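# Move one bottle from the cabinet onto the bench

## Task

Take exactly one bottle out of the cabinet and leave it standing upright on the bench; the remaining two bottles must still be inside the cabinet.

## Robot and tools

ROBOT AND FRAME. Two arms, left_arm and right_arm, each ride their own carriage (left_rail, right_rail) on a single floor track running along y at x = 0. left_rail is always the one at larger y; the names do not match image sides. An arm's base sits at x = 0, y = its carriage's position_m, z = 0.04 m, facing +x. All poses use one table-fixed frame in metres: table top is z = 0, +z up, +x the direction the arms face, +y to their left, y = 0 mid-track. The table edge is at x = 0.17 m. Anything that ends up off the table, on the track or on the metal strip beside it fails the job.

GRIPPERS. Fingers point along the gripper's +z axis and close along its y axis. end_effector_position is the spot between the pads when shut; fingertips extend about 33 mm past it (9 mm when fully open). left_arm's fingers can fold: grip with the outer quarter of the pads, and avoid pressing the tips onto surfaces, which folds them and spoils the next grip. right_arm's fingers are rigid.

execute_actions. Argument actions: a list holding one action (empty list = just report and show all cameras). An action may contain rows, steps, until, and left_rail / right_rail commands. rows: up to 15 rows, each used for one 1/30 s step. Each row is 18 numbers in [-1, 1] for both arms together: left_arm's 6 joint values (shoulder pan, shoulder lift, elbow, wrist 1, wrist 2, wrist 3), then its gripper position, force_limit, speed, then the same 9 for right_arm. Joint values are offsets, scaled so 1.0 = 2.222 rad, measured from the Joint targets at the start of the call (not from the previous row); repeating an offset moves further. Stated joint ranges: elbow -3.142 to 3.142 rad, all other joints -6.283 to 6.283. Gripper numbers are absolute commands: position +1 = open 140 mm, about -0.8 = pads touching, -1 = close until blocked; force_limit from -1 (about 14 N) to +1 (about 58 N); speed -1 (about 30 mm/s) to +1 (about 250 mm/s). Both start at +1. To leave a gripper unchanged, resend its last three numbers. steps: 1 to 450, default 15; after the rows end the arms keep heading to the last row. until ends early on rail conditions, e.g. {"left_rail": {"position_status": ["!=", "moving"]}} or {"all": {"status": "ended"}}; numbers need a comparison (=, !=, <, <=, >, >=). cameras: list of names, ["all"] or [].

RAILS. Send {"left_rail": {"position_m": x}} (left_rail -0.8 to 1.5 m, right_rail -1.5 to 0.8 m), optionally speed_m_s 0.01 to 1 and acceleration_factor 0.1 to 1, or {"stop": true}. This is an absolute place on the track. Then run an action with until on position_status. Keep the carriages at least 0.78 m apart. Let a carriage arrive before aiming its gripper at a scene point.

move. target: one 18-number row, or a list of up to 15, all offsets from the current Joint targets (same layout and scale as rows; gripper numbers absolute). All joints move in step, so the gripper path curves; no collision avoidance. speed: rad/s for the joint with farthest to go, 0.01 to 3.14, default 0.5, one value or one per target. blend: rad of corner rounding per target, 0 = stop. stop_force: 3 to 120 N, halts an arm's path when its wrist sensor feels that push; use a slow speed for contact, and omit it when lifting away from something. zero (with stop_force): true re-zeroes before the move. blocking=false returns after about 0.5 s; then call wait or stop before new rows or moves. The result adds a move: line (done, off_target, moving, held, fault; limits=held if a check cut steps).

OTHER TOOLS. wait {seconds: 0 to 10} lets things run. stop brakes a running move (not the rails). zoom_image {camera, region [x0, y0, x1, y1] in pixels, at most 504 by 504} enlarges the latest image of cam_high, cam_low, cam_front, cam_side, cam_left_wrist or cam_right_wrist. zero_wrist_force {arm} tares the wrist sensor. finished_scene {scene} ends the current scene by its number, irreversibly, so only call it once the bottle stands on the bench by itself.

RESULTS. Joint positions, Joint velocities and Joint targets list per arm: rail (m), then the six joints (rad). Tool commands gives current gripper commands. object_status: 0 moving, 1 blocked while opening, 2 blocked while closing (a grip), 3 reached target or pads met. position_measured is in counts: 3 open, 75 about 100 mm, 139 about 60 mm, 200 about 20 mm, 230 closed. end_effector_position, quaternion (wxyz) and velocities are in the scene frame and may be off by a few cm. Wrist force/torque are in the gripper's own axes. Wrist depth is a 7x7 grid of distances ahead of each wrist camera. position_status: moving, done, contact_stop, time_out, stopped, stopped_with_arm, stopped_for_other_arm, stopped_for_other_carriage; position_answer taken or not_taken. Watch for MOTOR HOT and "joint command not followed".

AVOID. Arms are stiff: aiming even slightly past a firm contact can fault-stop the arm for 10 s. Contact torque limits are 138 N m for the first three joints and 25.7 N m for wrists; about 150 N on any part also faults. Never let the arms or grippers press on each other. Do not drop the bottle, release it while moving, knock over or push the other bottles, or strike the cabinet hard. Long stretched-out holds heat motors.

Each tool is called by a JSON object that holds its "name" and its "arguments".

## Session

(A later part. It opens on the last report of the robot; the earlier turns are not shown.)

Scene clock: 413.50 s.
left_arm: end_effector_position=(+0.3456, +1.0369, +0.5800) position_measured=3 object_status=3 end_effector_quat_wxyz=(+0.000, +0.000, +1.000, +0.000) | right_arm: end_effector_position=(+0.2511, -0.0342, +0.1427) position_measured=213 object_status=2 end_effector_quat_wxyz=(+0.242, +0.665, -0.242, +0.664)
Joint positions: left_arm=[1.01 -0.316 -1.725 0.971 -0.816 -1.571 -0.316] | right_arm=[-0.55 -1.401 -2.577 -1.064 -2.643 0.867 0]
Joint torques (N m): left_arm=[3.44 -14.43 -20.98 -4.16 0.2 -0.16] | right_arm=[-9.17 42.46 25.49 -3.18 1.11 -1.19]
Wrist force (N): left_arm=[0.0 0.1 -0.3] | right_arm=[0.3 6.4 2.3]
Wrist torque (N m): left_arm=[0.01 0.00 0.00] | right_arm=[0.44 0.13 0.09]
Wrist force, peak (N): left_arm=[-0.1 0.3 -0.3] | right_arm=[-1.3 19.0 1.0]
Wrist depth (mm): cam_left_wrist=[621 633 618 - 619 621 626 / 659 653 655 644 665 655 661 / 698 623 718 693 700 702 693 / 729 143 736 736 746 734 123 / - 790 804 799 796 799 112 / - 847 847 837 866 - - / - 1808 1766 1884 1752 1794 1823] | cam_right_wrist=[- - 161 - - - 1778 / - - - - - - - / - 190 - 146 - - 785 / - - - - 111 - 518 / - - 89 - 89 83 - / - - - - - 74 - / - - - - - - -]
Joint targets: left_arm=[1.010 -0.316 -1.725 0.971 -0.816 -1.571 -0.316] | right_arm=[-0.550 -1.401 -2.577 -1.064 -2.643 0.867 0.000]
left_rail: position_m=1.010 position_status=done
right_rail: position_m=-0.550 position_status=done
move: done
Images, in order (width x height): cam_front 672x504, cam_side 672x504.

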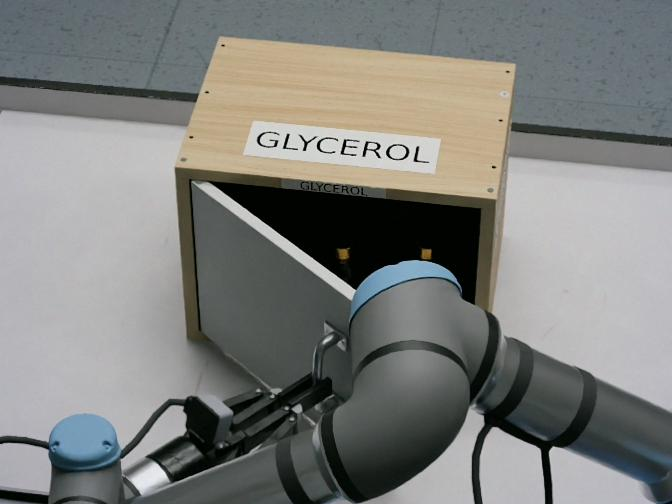

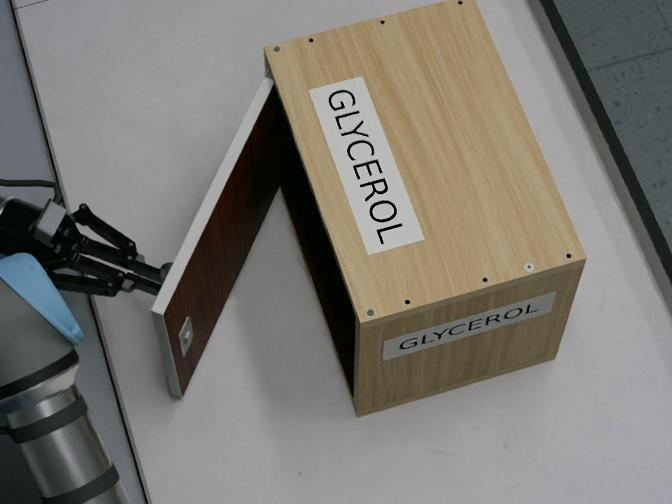

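{"name": "move", "arguments": {"target": [[0,0,0,0,0,0,1,1,1, 0,0,0,0,0,0,-0.2,-0.1,-0.3],[0,0,0,0,0,0,1,1,1, 0.02336,-0.04664,0.09543,-0.04879,0.02336,0,-0.2,-0.1,-0.3],[0,0,0,0,0,0,1,1,1, 0.05801,0.12797,0.04806,-0.17604,0.05801,0,-0.2,-0.1,-0.3]], "speed": [0.4, 0.3, 0.6], "blend": [0, 0.03, 0], "cameras": ["cam_side"]}}

{"name": "execute_actions", "arguments": {"actions": [{"right_rail": {"position_m": -0.85}, "steps": 120, "until": {"right_rail": {"position_status": ["!=", "moving"]}}}], "cameras": ["cam_right_wrist", "cam_side", "cam_front"]}}

Scene clock: 422.70 s.
left_arm: end_effector_position=(+0.3456, +1.0369, +0.5800) position_measured=3 object_status=3 end_effector_quat_wxyz=(+0.000, +0.000, +1.000, +0.000) | right_arm: end_effector_position=(+0.1686, -0.0697, +0.3796) position_measured=154 object_status=3 end_effector_quat_wxyz=(+0.242, +0.664, -0.242, +0.664)
Joint positions: left_arm=[1.01 -0.316 -1.725 0.971 -0.816 -1.571 -0.316] | right_arm=[-0.55 -1.272 -2.292 -0.957 -3.034 0.996 0]
Joint torques (N m): left_arm=[4.26 -13.98 -21.15 -4.3 0.18 -0.11] | right_arm=[6.87 65.22 13.41 -4.36 2.44 -1.19]
Wrist force (N): left_arm=[-0.1 -0.1 -0.3] | right_arm=[-1.0 2.3 0.5]
Wrist torque (N m): left_arm=[-0.01 0.01 -0.01] | right_arm=[0.42 0.16 -0.06]
Wrist force, peak (N): left_arm=[-0.1 0.3 -0.4] | right_arm=[0.3 6.6 2.4]
Wrist depth (mm): cam_left_wrist=[626 626 623 624 633 613 613 / 659 657 659 659 667 675 639 / 695 693 693 687 706 704 685 / 727 146 741 739 744 746 123 / - 127 804 802 777 - 112 / - 853 847 869 828 873 837 / 1853 1838 1838 1838 1853 1823 1823] | cam_right_wrist=[4240 2722 - 4083 - 2979 2450 / - 4409 - - - - 2250 / 482 542 548 3242 - 2345 - / 352 422 131 1125 126 1142 432 / - 84 83 - - - 88 / - - - - - - - / - - - - - - -]
Joint targets: left_arm=[1.010 -0.316 -1.725 0.971 -0.816 -1.571 -0.316] | right_arm=[-0.550 -1.272 -2.292 -0.957 -3.034 0.996 0.000]
left_rail: position_m=1.010 position_status=done
right_rail: position_m=-0.550 position_status=done
move: done
Images, in order (width x height): cam_side 672x504.

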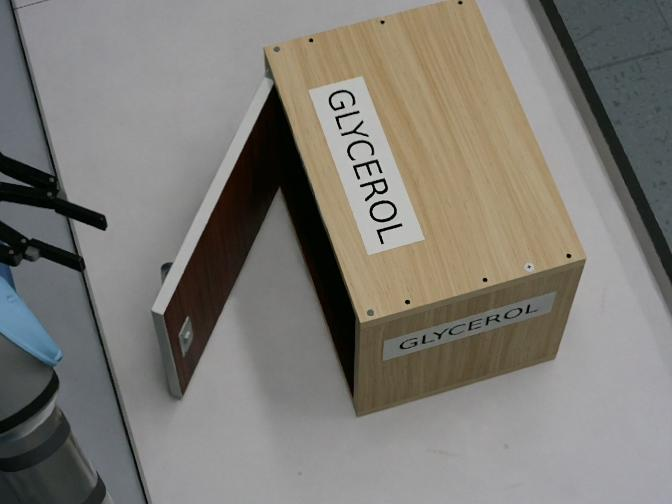

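Scene clock: 424.10 s.
left_arm: end_effector_position=(+0.3456, +1.0369, +0.5800) position_measured=3 object_status=3 end_effector_quat_wxyz=(+0.000, +0.000, +1.000, +0.000) | right_arm: end_effector_position=(+0.1686, -0.3698, +0.3798) position_measured=154 object_status=3 end_effector_quat_wxyz=(+0.242, +0.665, -0.242, +0.664)
Joint positions: left_arm=[1.01 -0.316 -1.725 0.971 -0.816 -1.571 -0.316] | right_arm=[-0.85 -1.272 -2.292 -0.957 -3.034 0.996 0]
Joint torques (N m): left_arm=[3.55 -14.65 -20.8 -4.29 0.23 -0.16] | right_arm=[4.16 45.14 18.31 -0.9 0.29 -1.12]
Wrist force (N): left_arm=[-0.1 0.0 -0.1] | right_arm=[-1.1 2.2 0.3]
Wrist torque (N m): left_arm=[0.00 0.01 0.00] | right_arm=[0.41 0.17 -0.06]
Wrist force, peak (N): left_arm=[0.2 0.2 -0.3] | right_arm=[-0.9 3.4 1.6]
Wrist depth (mm): cam_left_wrist=[618 628 624 628 635 628 623 / 657 661 669 657 655 665 657 / 702 704 704 700 695 704 689 / 704 146 759 732 739 739 123 / - 774 799 788 777 802 112 / - 847 834 856 866 831 863 / 1853 1868 1752 1853 1853 1823 1808] | cam_right_wrist=[2273 - - - 2940 - - / - - - - - - 2296 / 3392 - 4409 4499 - 2756 2371 / 2722 3149 118 150 126 1205 407 / - 83 83 - - - 88 / - - - - - - - / - - - 490 - - -]
Joint targets: left_arm=[1.010 -0.316 -1.725 0.971 -0.816 -1.571 -0.316] | right_arm=[-0.850 -1.272 -2.292 -0.957 -3.034 0.996 0.000]
Tool commands: left_gripper/position=+1.0 left_gripper/force_limit=+1.0 left_gripper/speed=+1.0 right_gripper/position=-0.2 right_gripper/force_limit=-0.1 right_gripper/speed=-0.3
left_rail: position_m=1.010 position_status=done
right_rail: position_m=-0.850 position_status=done
Images, in order (width x height): cam_front 672x504, cam_side 672x504, cam_right_wrist 672x504.

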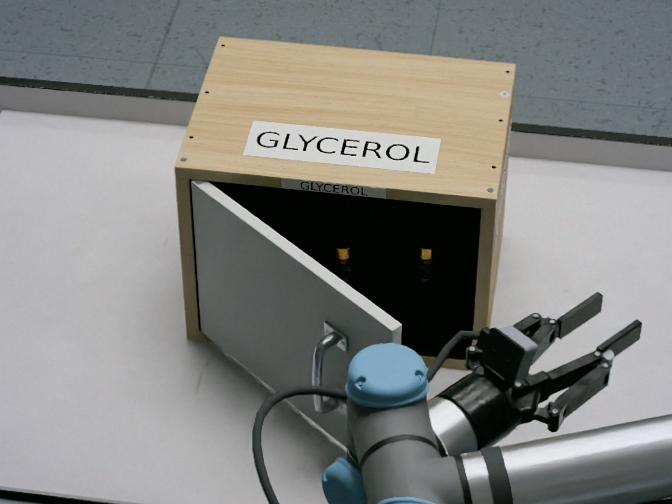

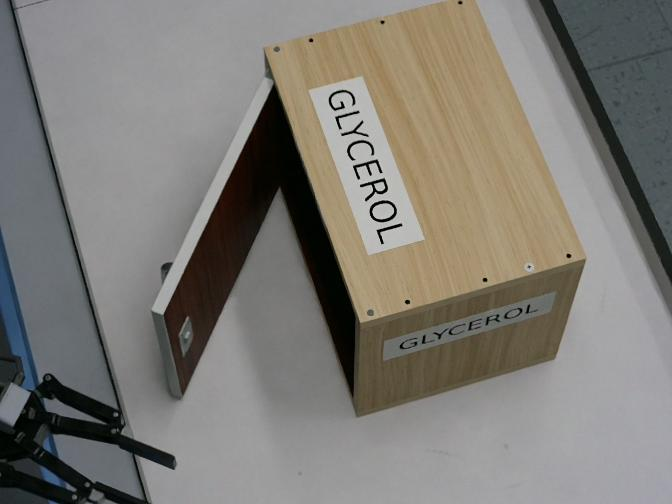

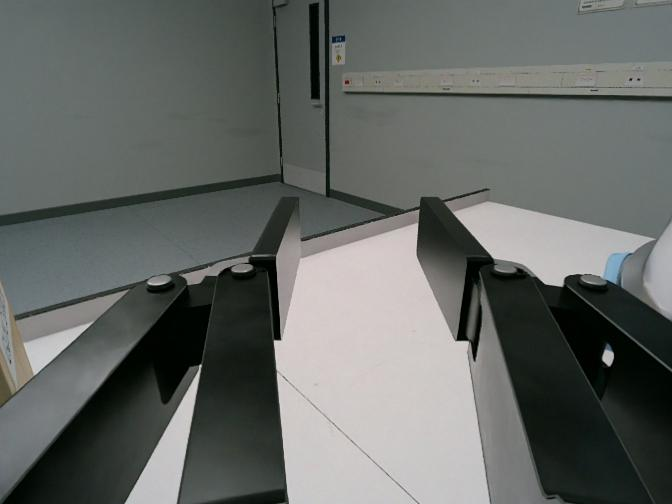

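{"name": "move", "arguments": {"target": [0,0,0,0,0,0,1,1,1, -0.14687,0.17765,-0.2398,0.06213,-0.59852,0,-0.8,-0.1,0], "speed": 1.0}}

{"name": "move", "arguments": {"target": [[0,0,0,0,0,0,1,1,1, -0.14687,0.17763,-0.23976,0.06215,-0.5985,0,-0.8,-0.1,0],[0,0,0,0,0,0,1,1,1, -0.14687,-0.0337,-0.36264,0.39637,-0.5985,0,-0.8,-0.1,0]], "speed": [1.0,0.5], "blend": [0.05,0], "cameras": ["cam_right_wrist", "cam_side", "cam_front"]}}

Scene clock: 437.50 s.
left_arm: end_effector_position=(+0.3456, +1.0369, +0.5800) position_measured=3 object_status=3 end_effector_quat_wxyz=(+0.000, +0.000, +1.000, +0.000) | right_arm: end_effector_position=(+0.4443, -0.2435, +0.4098) position_measured=229 object_status=3 end_effector_quat_wxyz=(-0.107, +0.699, +0.108, +0.699)
Joint positions: left_arm=[1.01 -0.316 -1.725 0.971 -0.816 -1.571 -0.316] | right_arm=[-0.85 -1.599 -1.898 -1.49 -2.896 -0.333 0]
Joint torques (N m): left_arm=[4.12 -14.72 -21.13 -4.38 0.15 -0.12] | right_arm=[-10.02 52.1 16.6 2.66 -1.91 -1.2]
Wrist force (N): left_arm=[0.0 0.2 0.0] | right_arm=[-1.1 2.4 0.5]
Wrist torque (N m): left_arm=[0.04 -0.01 0.00] | right_arm=[0.46 0.17 -0.06]
Wrist force, peak (N): left_arm=[0.0 0.0 -0.4] | right_arm=[-1.2 3.2 -0.8]
Wrist depth (mm): cam_left_wrist=[626 631 604 630 623 619 621 / 657 650 657 665 657 659 673 / 704 698 702 704 706 687 695 / 739 146 741 741 727 766 123 / - 779 799 796 813 793 112 / - 847 843 819 883 831 856 / 1868 1794 1932 1932 1766 1899 1780] | cam_right_wrist=[- 3149 - 3392 2321 - - / - - - 3499 3556 - - / 3499 - 3801 - - - - / 417 419 460 112 3062 2979 2901 / 294 312 89 - 89 78 2161 / - - - - - 75 - / - - - - - - -]
Joint targets: left_arm=[1.010 -0.316 -1.725 0.971 -0.816 -1.571 -0.316] | right_arm=[-0.850 -1.599 -1.897 -1.490 -2.896 -0.334 0.000]
left_rail: position_m=1.010 position_status=done
right_rail: position_m=-0.850 position_status=done
move: done

Scene clock: 441.03 s.
left_arm: end_effector_position=(+0.3456, +1.0369, +0.5800) position_measured=3 object_status=3 end_effector_quat_wxyz=(+0.000, +0.000, +1.000, +0.000) | right_arm: end_effector_position=(+0.3216, -0.2818, +0.1399) position_measured=229 object_status=3 end_effector_quat_wxyz=(-0.430, +0.561, +0.431, +0.561)
Joint positions: left_arm=[1.01 -0.316 -1.725 0.971 -0.816 -1.571 -0.316] | right_arm=[-0.85 -1.925 -1.972 -2.296 -2.015 -1.663 0]
Joint torques (N m): left_arm=[4.45 -14.59 -21.47 -4.52 0.21 -0.15] | right_arm=[-10.11 16.45 4.81 4.52 -1.87 -1.13]
Wrist force (N): left_arm=[0.1 0.1 0.0] | right_arm=[-1.0 2.1 0.4]
Wrist torque (N m): left_arm=[0.02 -0.02 0.00] | right_arm=[0.37 0.14 -0.05]
Wrist force, peak (N): left_arm=[0.1 0.2 -0.4] | right_arm=[-2.4 2.2 -0.1]
Wrist depth (mm): cam_left_wrist=[623 631 661 623 628 621 628 / 667 673 659 687 663 661 623 / 700 689 693 702 700 695 700 / 729 146 748 739 734 741 123 / - 146 785 790 764 825 112 / - 859 843 - 834 850 834 / - 1823 1884 1794 1838 1853 1808] | cam_right_wrist=[- - - - 526 548 186 / - - - - 568 594 199 / - 758 270 - 586 597 215 / 504 574 - 108 418 387 235 / 378 - 89 - 89 78 258 / - - - - - 75 - / - - - - - - -]
Joint targets: left_arm=[1.010 -0.316 -1.725 0.971 -0.816 -1.571 -0.316] | right_arm=[-0.850 -1.925 -1.972 -2.296 -2.015 -1.663 0.000]
left_rail: position_m=1.010 position_status=done
right_rail: position_m=-0.850 position_status=done
move: done
Images, in order (width x height): cam_front 672x504, cam_side 672x504, cam_right_wrist 672x504.

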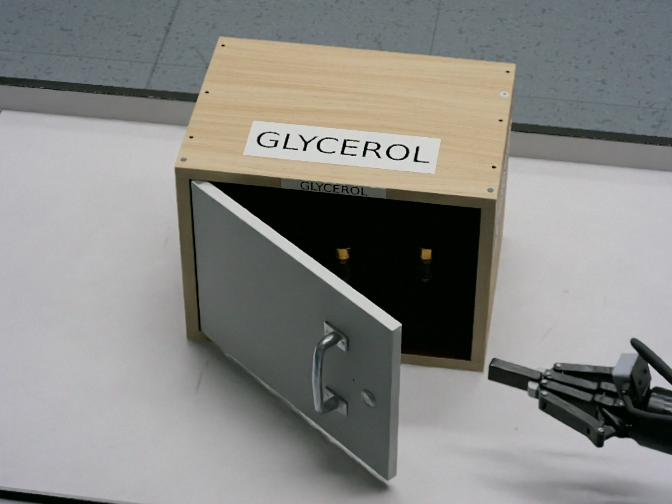

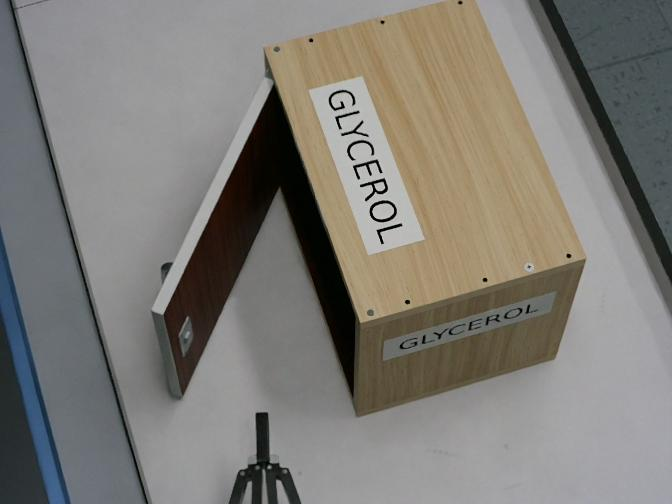

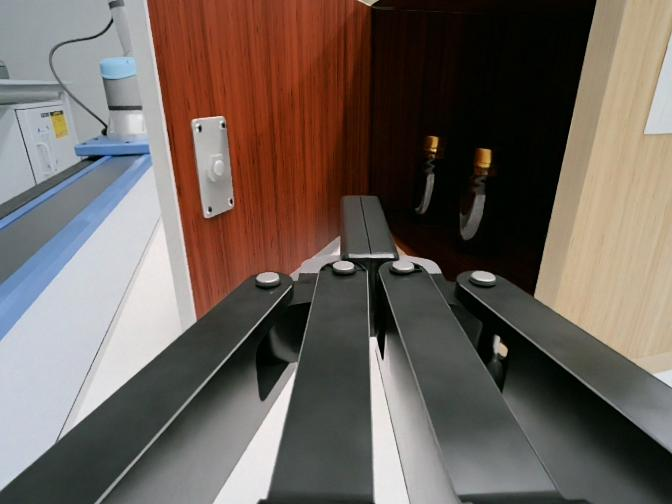

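{"name": "zoom_image", "arguments": {"camera": "cam_right_wrist", "region": [360, 60, 600, 300]}}

{"name": "zoom_image", "arguments": {"camera": "cam_front", "region": [280, 180, 500, 380]}}

Scaled by 2.100 from the camera's 672x504 image, which has a finer 960x720 frame.

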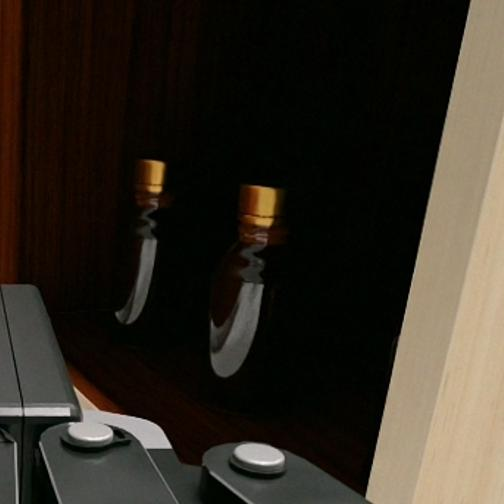

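Scaled by 2.291 from the camera's 672x504 image, which has a finer 960x720 frame.

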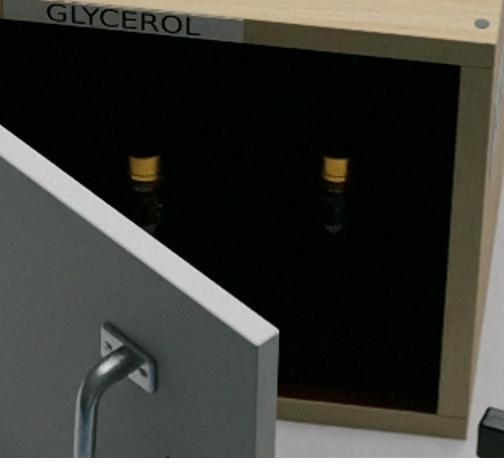

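{"name": "execute_actions", "arguments": {"actions": [{"right_rail": {"position_m": -0.665, "speed_m_s": 0.4}, "steps": 120, "until": {"right_rail": {"position_status": ["!=", "moving"]}}}]}}

{"name": "execute_actions", "arguments": {"actions": [{"right_rail": {"position_m": -0.55, "speed_m_s": 0.07}, "steps": 120, "until": {"right_rail": {"position_status": ["!=", "moving"]}}}], "cameras": ["cam_right_wrist", "cam_side", "cam_front"]}}

Scene clock: 449.87 s.
left_arm: end_effector_position=(+0.3456, +1.0369, +0.5800) position_measured=3 object_status=3 end_effector_quat_wxyz=(+0.000, +0.000, +1.000, +0.000) | right_arm: end_effector_position=(+0.3216, -0.0968, +0.1398) position_measured=229 object_status=3 end_effector_quat_wxyz=(-0.430, +0.561, +0.431, +0.561)
Joint positions: left_arm=[1.01 -0.316 -1.725 0.971 -0.816 -1.571 -0.316] | right_arm=[-0.665 -1.925 -1.972 -2.296 -2.015 -1.663 0]
Joint torques (N m): left_arm=[4.86 -14.54 -20.68 -4.54 0.29 0.02] | right_arm=[3.27 23.6 17.46 2.17 -1.22 -0.97]
Wrist force (N): left_arm=[0.0 0.0 -0.2] | right_arm=[-1.0 2.3 0.4]
Wrist torque (N m): left_arm=[0.00 0.01 0.00] | right_arm=[0.41 0.15 -0.06]
Wrist force, peak (N): left_arm=[-0.3 -0.1 -0.3] | right_arm=[-1.1 2.7 -1.1]
Wrist depth (mm): cam_left_wrist=[616 618 614 616 626 628 630 / - 653 665 667 655 667 661 / - 709 700 698 700 698 711 / 771 146 746 729 739 739 123 / - 782 802 804 788 796 112 / - 847 825 810 837 813 859 / - 1868 1884 1823 1780 1794 1823] | cam_right_wrist=[- - - - 373 372 397 / - - - - 389 398 422 / - 89 101 - 422 418 450 / - 92 - 108 416 445 418 / - - 89 - 89 78 - / - - - - - 75 - / - - - - - - -]
Joint targets: left_arm=[1.010 -0.316 -1.725 0.971 -0.816 -1.571 -0.316] | right_arm=[-0.665 -1.925 -1.972 -2.296 -2.015 -1.663 0.000]
Tool commands: left_gripper/position=+1.0 left_gripper/force_limit=+1.0 left_gripper/speed=+1.0 right_gripper/position=-0.8 right_gripper/force_limit=-0.1 right_gripper/speed=+0.0
left_rail: position_m=1.010 position_status=done
right_rail: position_m=-0.665 speed_m_s=0.40 position_status=done

Scene clock: 451.87 s.
left_arm: end_effector_position=(+0.3456, +1.0369, +0.5800) position_measured=3 object_status=3 end_effector_quat_wxyz=(+0.000, +0.000, +1.000, +0.000) | right_arm: end_effector_position=(+0.3216, +0.0182, +0.1398) position_measured=229 object_status=3 end_effector_quat_wxyz=(-0.430, +0.561, +0.431, +0.561)
Joint positions: left_arm=[1.01 -0.316 -1.725 0.971 -0.816 -1.571 -0.316] | right_arm=[-0.55 -1.925 -1.972 -2.296 -2.015 -1.663 0]
Joint torques (N m): left_arm=[4.57 -14.6 -20.93 -4.6 0.28 -0.07] | right_arm=[5.01 40.5 16.88 1.42 0.24 -1.03]
Wrist force (N): left_arm=[0.0 0.1 -0.1] | right_arm=[-1.2 2.4 -6.4]
Wrist torque (N m): left_arm=[0.02 0.00 0.00] | right_arm=[0.47 0.17 -0.06]
Wrist force, peak (N): left_arm=[-0.1 0.1 -0.4] | right_arm=[-1.2 2.4 -6.4]
Wrist depth (mm): cam_left_wrist=[628 630 630 637 618 623 626 / 667 657 651 653 659 657 628 / 695 698 704 713 702 695 650 / 739 143 746 734 734 736 123 / - 796 790 788 790 796 112 / - - 880 843 828 - 819 / - 1853 1868 1899 1838 1838 1853] | cam_right_wrist=[- - - - - 256 273 / - - - - - 280 294 / - - - - - 301 315 / - - - 108 101 322 343 / - - 89 - 89 78 272 / - - - - - 75 - / - - - - - - -]
Joint targets: left_arm=[1.010 -0.316 -1.725 0.971 -0.816 -1.571 -0.316] | right_arm=[-0.550 -1.925 -1.972 -2.296 -2.015 -1.663 0.000]
Tool commands: left_gripper/position=+1.0 left_gripper/force_limit=+1.0 left_gripper/speed=+1.0 right_gripper/position=-0.8 right_gripper/force_limit=-0.1 right_gripper/speed=+0.0
left_rail: position_m=1.010 position_status=done
right_rail: position_m=-0.550 speed_m_s=0.07 position_status=done
Images, in order (width x height): cam_front 672x504, cam_side 672x504, cam_right_wrist 672x504.

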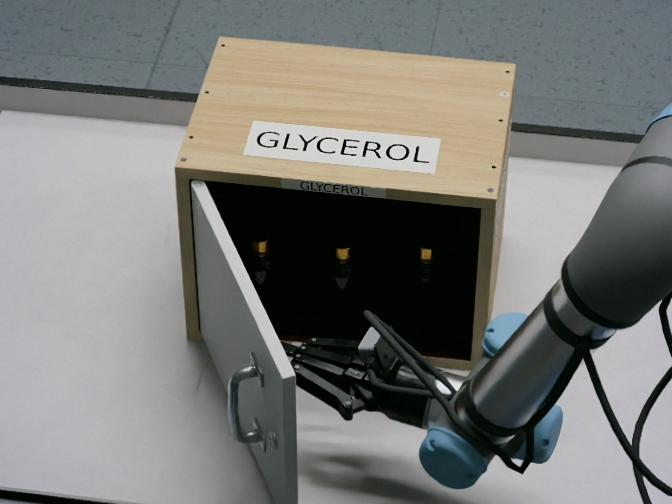

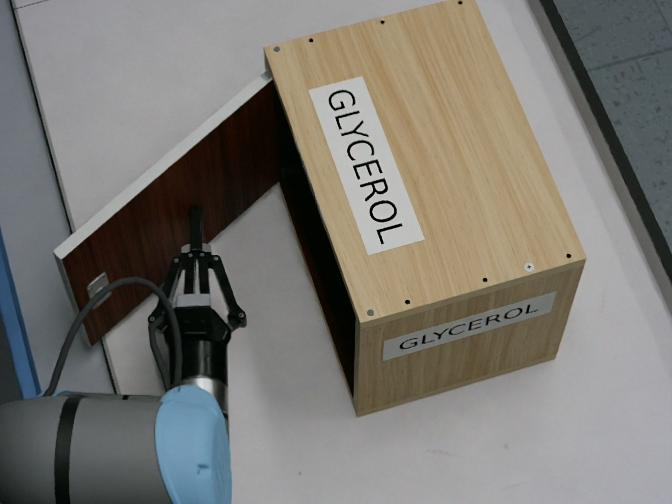

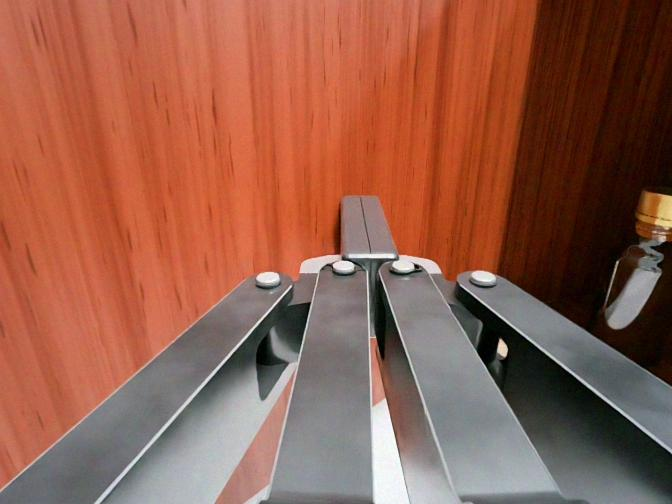

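{"name": "execute_actions", "arguments": {"actions": [{"right_rail": {"position_m": -0.465, "speed_m_s": 0.08}, "steps": 120, "until": {"right_rail": {"position_status": ["!=", "moving"]}}}], "cameras": ["cam_right_wrist", "cam_side", "cam_front"]}}

Scene clock: 456.17 s.
left_arm: end_effector_position=(+0.3456, +1.0369, +0.5800) position_measured=3 object_status=3 end_effector_quat_wxyz=(+0.000, +0.000, +1.000, +0.000) | right_arm: end_effector_position=(+0.3216, +0.1032, +0.1399) position_measured=229 object_status=3 end_effector_quat_wxyz=(-0.430, +0.561, +0.431, +0.561)
Joint positions: left_arm=[1.01 -0.316 -1.725 0.971 -0.816 -1.571 -0.316] | right_arm=[-0.465 -1.925 -1.972 -2.296 -2.015 -1.663 0]
Joint torques (N m): left_arm=[5.04 -14.31 -20.89 -4.6 0.17 -0.17] | right_arm=[4.13 34.03 13.72 2.49 1.01 -1.02]
Wrist force (N): left_arm=[0.0 0.1 -0.2] | right_arm=[-1.3 0.6 -5.9]
Wrist torque (N m): left_arm=[0.02 0.00 -0.01] | right_arm=[0.44 0.17 -0.06]
Wrist force, peak (N): left_arm=[0.1 0.2 -0.4] | right_arm=[-1.1 3.4 -10.6]
Wrist depth (mm): cam_left_wrist=[630 626 604 619 623 618 614 / 650 657 675 648 655 659 673 / 689 700 698 706 702 709 706 / 736 143 - 748 - - 123 / - 764 804 804 785 785 112 / - 847 828 785 847 873 796 / - 1838 1766 1838 1794 1853 1712] | cam_right_wrist=[- - - - - - - / - - - - - - 200 / - - - - - 186 214 / - - - 118 101 - 232 / - - 89 - 89 78 254 / - - - - - 75 - / - - - - - - -]
Joint targets: left_arm=[1.010 -0.316 -1.725 0.971 -0.816 -1.571 -0.316] | right_arm=[-0.465 -1.925 -1.972 -2.296 -2.015 -1.663 0.000]
Tool commands: left_gripper/position=+1.0 left_gripper/force_limit=+1.0 left_gripper/speed=+1.0 right_gripper/position=-0.8 right_gripper/force_limit=-0.1 right_gripper/speed=+0.0
left_rail: position_m=1.010 position_status=done
right_rail: position_m=-0.465 speed_m_s=0.08 position_status=done
Images, in order (width x height): cam_front 672x504, cam_side 672x504, cam_right_wrist 672x504.

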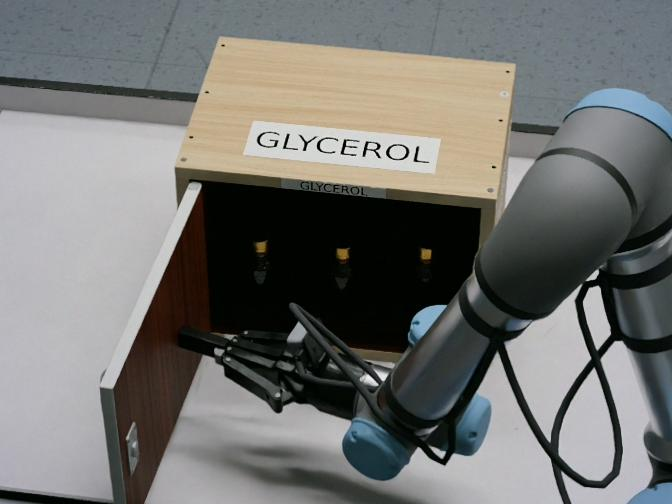

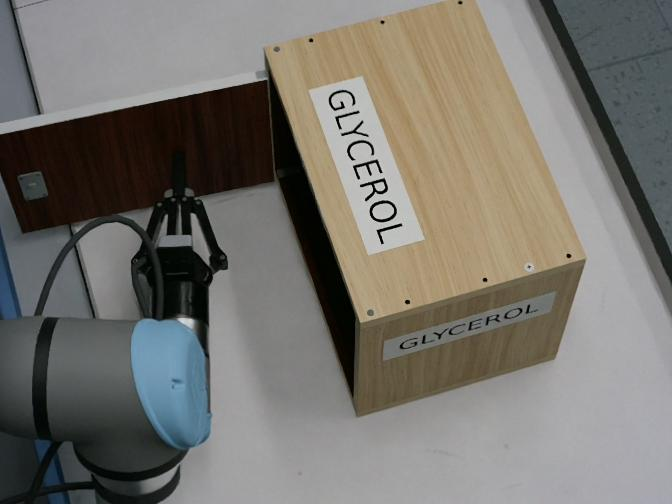

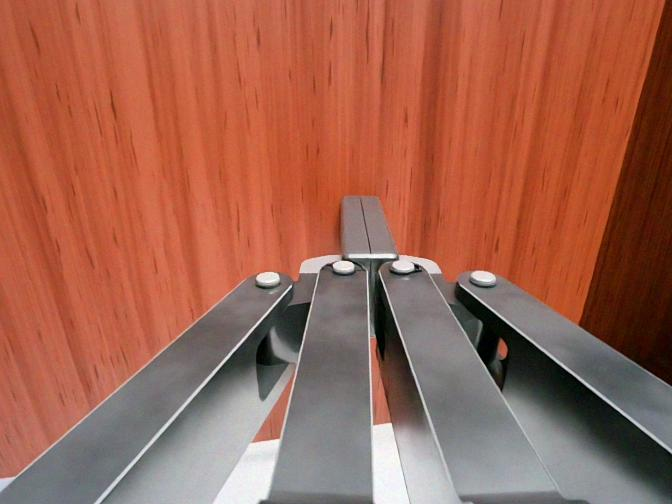

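{"name": "execute_actions", "arguments": {"actions": [{"right_rail": {"position_m": -0.435, "speed_m_s": 0.08}, "steps": 120, "until": {"right_rail": {"position_status": ["!=", "moving"]}}}]}}

{"name": "execute_actions", "arguments": {"actions": [{"right_rail": {"position_m": -0.55, "speed_m_s": 0.4}, "steps": 120, "until": {"right_rail": {"position_status": ["!=", "moving"]}}}], "cameras": ["cam_side", "cam_front"]}}

Scene clock: 473.33 s.
left_arm: end_effector_position=(+0.3456, +1.0369, +0.5800) position_measured=3 object_status=3 end_effector_quat_wxyz=(+0.000, +0.000, +1.000, +0.000) | right_arm: end_effector_position=(+0.3216, +0.1332, +0.1398) position_measured=229 object_status=3 end_effector_quat_wxyz=(-0.430, +0.561, +0.431, +0.561)
Joint positions: left_arm=[1.01 -0.316 -1.725 0.971 -0.816 -1.571 -0.316] | right_arm=[-0.435 -1.925 -1.972 -2.296 -2.015 -1.663 0]
Joint torques (N m): left_arm=[5.46 -14.87 -21.06 -4.51 0.23 -0.17] | right_arm=[-4.19 19.45 20.68 3.48 0.34 -0.98]
Wrist force (N): left_arm=[-0.1 0.1 0.0] | right_arm=[-1.2 5.0 -5.0]
Wrist torque (N m): left_arm=[0.02 0.03 0.00] | right_arm=[0.26 0.21 -0.05]
Wrist force, peak (N): left_arm=[-0.1 -0.1 -0.4] | right_arm=[0.9 0.1 -11.6]
Wrist depth (mm): cam_left_wrist=[624 630 623 619 633 630 630 / 648 659 639 657 663 659 665 / 704 691 711 711 702 704 702 / 727 147 753 746 748 732 122 / - 793 802 796 819 819 112 / - 866 - 774 847 840 - / - 1794 1823 1868 1853 1794 1823] | cam_right_wrist=[- - - - - - - / - - - - - - - / - - - - - - - / - - - 108 101 - - / - - 89 - 89 78 217 / - - - - - 75 - / - - - - - - -]
Joint targets: left_arm=[1.010 -0.316 -1.725 0.971 -0.816 -1.571 -0.316] | right_arm=[-0.435 -1.925 -1.972 -2.296 -2.015 -1.663 0.000]
Tool commands: left_gripper/position=+1.0 left_gripper/force_limit=+1.0 left_gripper/speed=+1.0 right_gripper/position=-0.8 right_gripper/force_limit=-0.1 right_gripper/speed=+0.0
left_rail: position_m=1.010 position_status=done
right_rail: position_m=-0.435 speed_m_s=0.08 position_status=done

Scene clock: 474.30 s.
left_arm: end_effector_position=(+0.3456, +1.0369, +0.5800) position_measured=3 object_status=3 end_effector_quat_wxyz=(+0.000, +0.000, +1.000, +0.000) | right_arm: end_effector_position=(+0.3216, +0.0182, +0.1398) position_measured=229 object_status=3 end_effector_quat_wxyz=(-0.430, +0.561, +0.431, +0.561)
Joint positions: left_arm=[1.01 -0.316 -1.725 0.971 -0.816 -1.571 -0.316] | right_arm=[-0.55 -1.925 -1.972 -2.296 -2.015 -1.663 0]
Joint torques (N m): left_arm=[5.69 -14.76 -21.29 -4.64 0.26 -0.04] | right_arm=[-5.23 26.38 6.31 3.55 -0.95 -0.95]
Wrist force (N): left_arm=[0.0 0.3 -0.3] | right_arm=[-1.1 2.3 0.2]
Wrist torque (N m): left_arm=[0.06 0.00 0.00] | right_arm=[0.41 0.17 -0.06]
Wrist force, peak (N): left_arm=[0.3 0.0 -0.3] | right_arm=[-1.1 5.0 -5.0]
Wrist depth (mm): cam_left_wrist=[631 630 619 621 621 628 631 / 659 650 671 653 648 661 677 / 695 698 689 693 713 702 702 / 759 143 709 744 739 741 123 / - 126 782 771 741 813 112 / - 840 866 825 - 850 785 / - 1853 1853 1916 1868 1884 1884] | cam_right_wrist=[- - - - - 262 271 / - 260 - - - 276 292 / 284 - - - - 297 316 / - - - 108 102 322 329 / 358 - 89 - 89 78 - / - - - - - 75 - / - - - - - - -]
Joint targets: left_arm=[1.010 -0.316 -1.725 0.971 -0.816 -1.571 -0.316] | right_arm=[-0.550 -1.925 -1.972 -2.296 -2.015 -1.663 0.000]
Tool commands: left_gripper/position=+1.0 left_gripper/force_limit=+1.0 left_gripper/speed=+1.0 right_gripper/position=-0.8 right_gripper/force_limit=-0.1 right_gripper/speed=+0.0
left_rail: position_m=1.010 position_status=done
right_rail: position_m=-0.550 speed_m_s=0.40 position_status=done
Images, in order (width x height): cam_front 672x504, cam_side 672x504.

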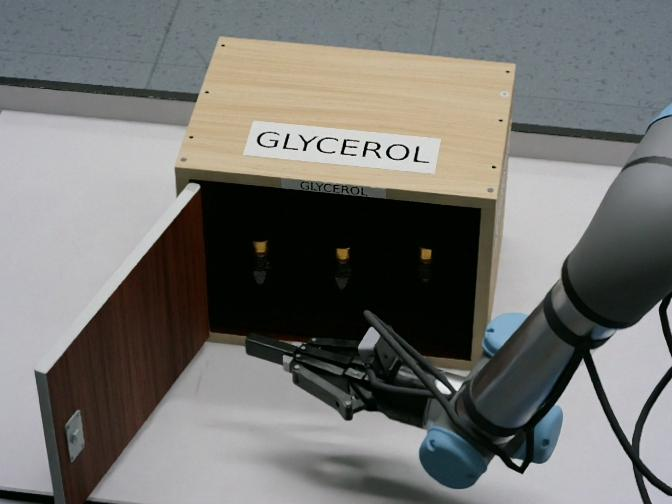

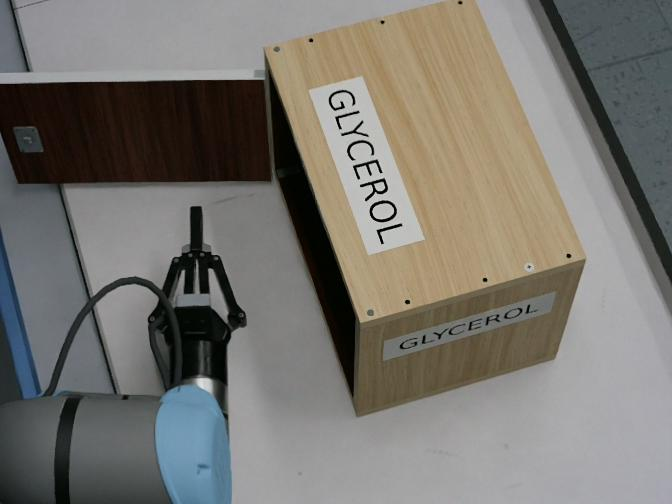

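{"name": "move", "arguments": {"target": [[0,0,0,0,0,0,1,1,1, 0.3313,-0.0785,0.21193,-0.13343,0.92041,0,-0.8,-0.1,0],[0,0,0,0,0,0,1,1,1, 0.3313,-0.0785,0.21193,-0.13343,0.92041,0,1,-0.1,0]], "speed": 0.8, "cameras": ["cam_right_wrist", "cam_side"]}}

Scene clock: 487.10 s.
left_arm: end_effector_position=(+0.3456, +1.0369, +0.5800) position_measured=3 object_status=3 end_effector_quat_wxyz=(+0.000, +0.000, +1.000, +0.000) | right_arm: end_effector_position=(+0.2499, -0.0399, +0.1698) position_measured=3 object_status=0 end_effector_quat_wxyz=(+0.000, +0.707, +0.000, +0.707)
Joint positions: left_arm=[1.01 -0.316 -1.725 0.971 -0.816 -1.571 -0.316] | right_arm=[-0.55 -1.189 -2.147 -1.825 -2.312 0.382 0]
Joint torques (N m): left_arm=[5.9 -15.17 -21.15 -4.58 0.26 -0.13] | right_arm=[7.46 25.87 21.84 -2.89 2.34 -0.93]
Wrist force (N): left_arm=[0.2 0.0 -0.2] | right_arm=[-1.2 2.1 0.4]
Wrist torque (N m): left_arm=[0.01 -0.03 0.00] | right_arm=[0.38 0.26 -0.05]
Wrist force, peak (N): left_arm=[0.2 0.1 -0.5] | right_arm=[-1.0 2.5 0.5]
Wrist depth (mm): cam_left_wrist=[628 623 628 626 626 621 640 / 663 663 648 653 663 663 657 / 691 673 695 691 695 702 695 / 732 136 741 761 739 700 123 / - 782 790 734 804 802 112 / - 822 785 819 897 847 847 / - 1794 1766 1868 1808 1853 1868] | cam_right_wrist=[- 381 485 487 485 373 306 / - 424 567 576 574 397 3445 / - 415 599 606 599 397 5127 / - 136 510 538 499 458 - / - 365 390 400 402 394 110 / - - 311 - - 328 - / - - - - 275 - -]
Joint targets: left_arm=[1.010 -0.316 -1.725 0.971 -0.816 -1.571 -0.316] | right_arm=[-0.550 -1.189 -2.147 -1.825 -2.312 0.382 0.000]
left_rail: position_m=1.010 position_status=done
right_rail: position_m=-0.550 speed_m_s=0.40 position_status=done
move: done
Images, in order (width x height): cam_side 672x504, cam_right_wrist 672x504.

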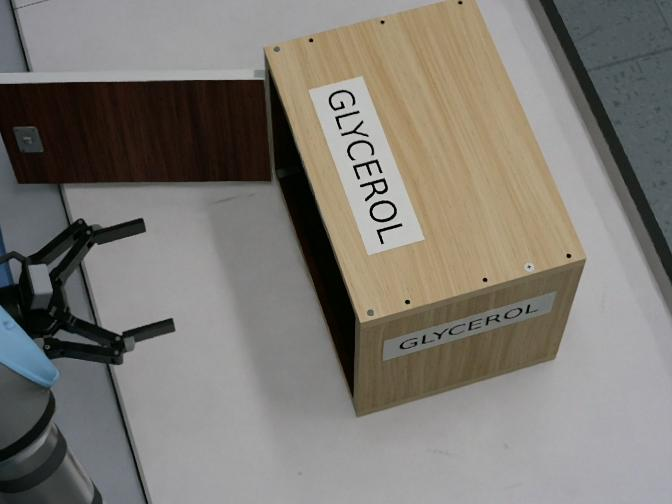

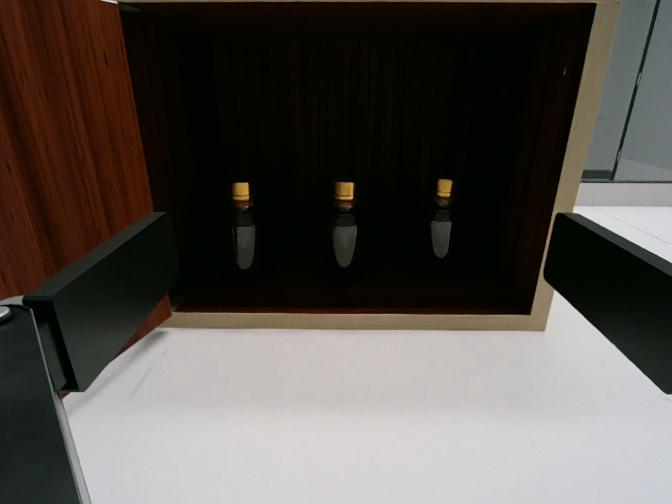

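{"name": "zoom_image", "arguments": {"camera": "cam_right_wrist", "region": [170, 140, 390, 340]}}

{"name": "zoom_image", "arguments": {"camera": "cam_right_wrist", "region": [290, 140, 560, 340]}}

Scaled by 2.291 from the camera's 672x504 image, which has a finer 960x720 frame.

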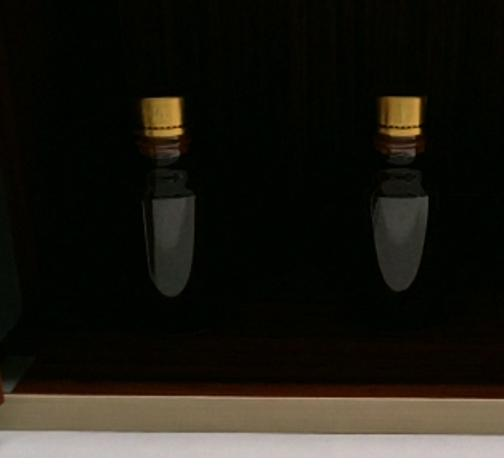

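Scaled by 1.867 from the camera's 672x504 image, which has a finer 960x720 frame.

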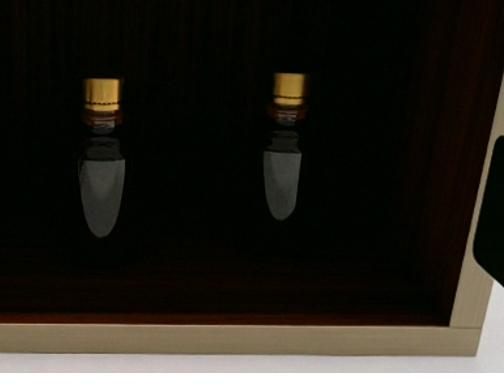

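{"name": "move", "arguments": {"target": [0,0,0,0,0,0,1,1,1, -0.06954,-0.0401,-0.01069,0.0508,-0.06953,0,1,-0.1,0], "speed": 0.4, "cameras": ["cam_right_wrist"]}}

{"name": "zoom_image", "arguments": {"camera": "cam_right_wrist", "region": [170, 50, 520, 330]}}

Scene clock: 511.60 s.
left_arm: end_effector_position=(+0.3456, +1.0369, +0.5800) position_measured=3 object_status=3 end_effector_quat_wxyz=(+0.000, +0.000, +1.000, +0.000) | right_arm: end_effector_position=(+0.3298, -0.0399, +0.1199) position_measured=3 object_status=3 end_effector_quat_wxyz=(+0.000, +0.707, +0.000, +0.707)
Joint positions: left_arm=[1.01 -0.316 -1.725 0.971 -0.816 -1.571 -0.316] | right_arm=[-0.55 -1.343 -2.236 -1.849 -2.199 0.227 0]
Joint torques (N m): left_arm=[5.51 -14.78 -21.21 -4.56 0.24 -0.17] | right_arm=[-8.89 27.9 5.81 1.08 -1.82 -0.74]
Wrist force (N): left_arm=[0.1 0.1 -0.3] | right_arm=[-1.0 2.2 0.4]
Wrist torque (N m): left_arm=[0.02 -0.02 0.00] | right_arm=[0.39 0.21 -0.04]
Wrist force, peak (N): left_arm=[0.2 0.2 -0.5] | right_arm=[-2.0 2.4 2.2]
Wrist depth (mm): cam_left_wrist=[623 618 628 619 623 616 633 / 663 661 663 663 657 - 671 / 693 700 691 689 693 704 698 / 739 146 741 739 746 - 123 / - 799 807 796 793 799 112 / - 847 850 911 825 813 831 / - 1780 1838 1739 1823 1823 1823] | cam_right_wrist=[264 358 471 467 465 398 263 / - 357 499 498 498 397 262 / - 357 526 530 530 371 276 / - 136 371 353 407 374 276 / - 282 304 307 306 304 110 / - 255 243 233 232 - - / - - - 198 205 197 -]
Joint targets: left_arm=[1.010 -0.316 -1.725 0.971 -0.816 -1.571 -0.316] | right_arm=[-0.550 -1.343 -2.236 -1.849 -2.199 0.227 0.000]
left_rail: position_m=1.010 position_status=done
right_rail: position_m=-0.550 speed_m_s=0.40 position_status=done
move: done
Images, in order (width x height): cam_right_wrist 672x504.

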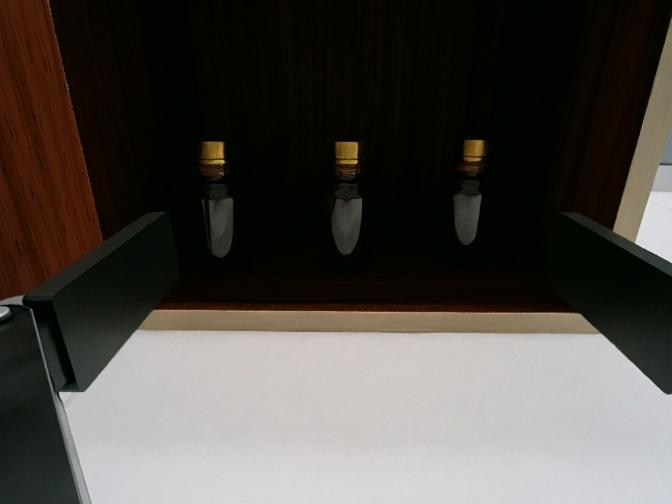

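Scaled by 1.440 from the camera's 672x504 image, which has a finer 960x720 frame.

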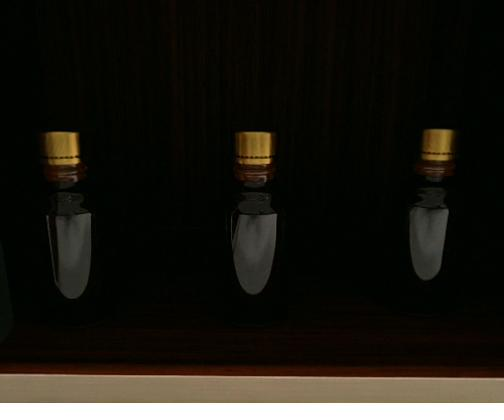

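{"name": "zoom_image", "arguments": {"camera": "cam_right_wrist", "region": [300, 120, 400, 300]}}

{"name": "zoom_image", "arguments": {"camera": "cam_right_wrist", "region": [420, 120, 520, 300]}}

Scaled by 2.800 from the camera's 672x504 image, which has a finer 960x720 frame.

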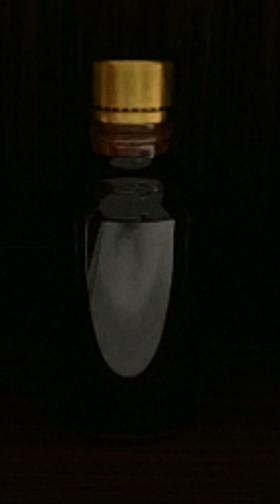

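Scaled by 2.800 from the camera's 672x504 image, which has a finer 960x720 frame.

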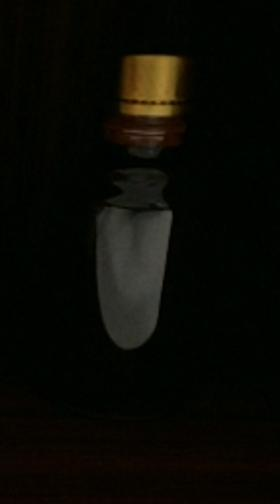

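{"name": "move", "arguments": {"target": [0,0,0,0,0,0,1,1,1, -0.09837,-0.00735,0.02132,-0.01397,-0.09837,0,-0.078,-0.5,0], "speed": 0.4, "cameras": ["cam_right_wrist", "cam_front"]}}

{"name": "zoom_image", "arguments": {"camera": "cam_right_wrist", "region": [240, 40, 480, 280]}}

Scene clock: 573.10 s.
left_arm: end_effector_position=(+0.3456, +1.0369, +0.5800) position_measured=3 object_status=3 end_effector_quat_wxyz=(+0.000, +0.000, +1.000, +0.000) | right_arm: end_effector_position=(+0.4398, -0.0409, +0.1228) position_measured=138 object_status=3 end_effector_quat_wxyz=(+0.000, +0.707, +0.000, +0.707)
Joint positions: left_arm=[1.01 -0.316 -1.725 0.971 -0.816 -1.571 -0.316] | right_arm=[-0.55 -1.562 -2.252 -1.801 -2.23 0.009 0]
Joint torques (N m): left_arm=[5.6 -14.93 -20.97 -4.63 0.26 -0.07] | right_arm=[-9.18 29.59 20.7 -1.94 -2.06 -0.72]
Wrist force (N): left_arm=[-0.1 0.1 -0.4] | right_arm=[-1.1 2.3 0.5]
Wrist torque (N m): left_arm=[0.02 0.02 0.00] | right_arm=[0.43 0.18 -0.04]
Wrist force, peak (N): left_arm=[-0.2 -0.2 -0.4] | right_arm=[-0.7 2.4 2.5]
Wrist depth (mm): cam_left_wrist=[621 630 628 624 616 621 623 / 661 659 667 661 661 657 663 / 695 702 693 683 704 702 702 / 736 146 739 782 759 709 123 / - 126 788 802 790 813 112 / - 853 850 869 837 856 816 / - 1868 1823 1868 1884 1752 1868] | cam_right_wrist=[250 359 376 374 373 369 262 / 253 357 399 399 397 387 261 / 253 314 426 414 422 347 261 / 253 295 121 377 146 241 260 / - 89 89 247 273 - 90 / - - 222 222 222 - - / - - - 203 - - -]
Joint targets: left_arm=[1.010 -0.316 -1.725 0.971 -0.816 -1.571 -0.316] | right_arm=[-0.550 -1.562 -2.252 -1.801 -2.230 0.009 0.000]
left_rail: position_m=1.010 position_status=done
right_rail: position_m=-0.550 speed_m_s=0.40 position_status=done
move: done
Images, in order (width x height): cam_front 672x504, cam_right_wrist 672x504.

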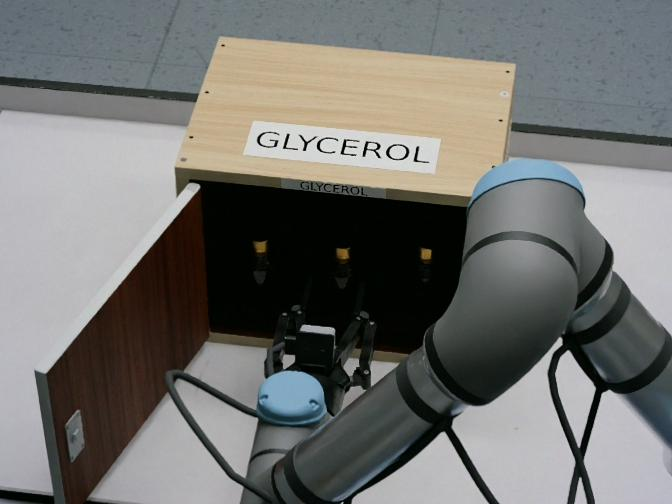

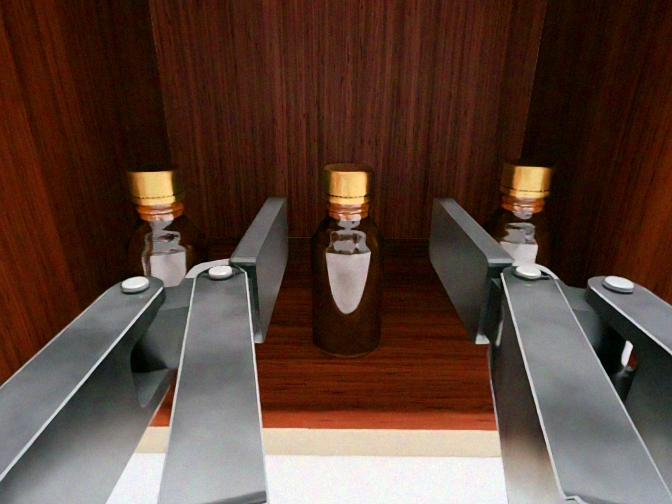

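Scaled by 2.100 from the camera's 672x504 image, which has a finer 960x720 frame.

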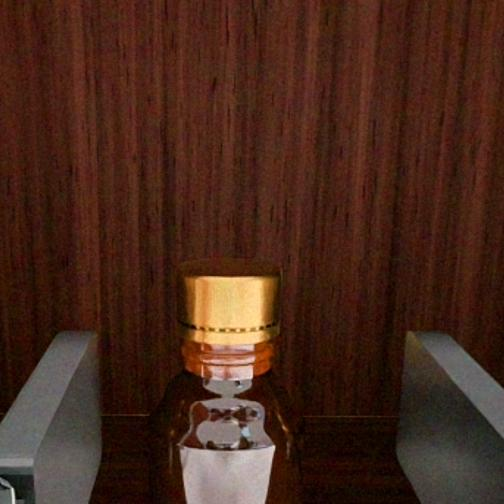

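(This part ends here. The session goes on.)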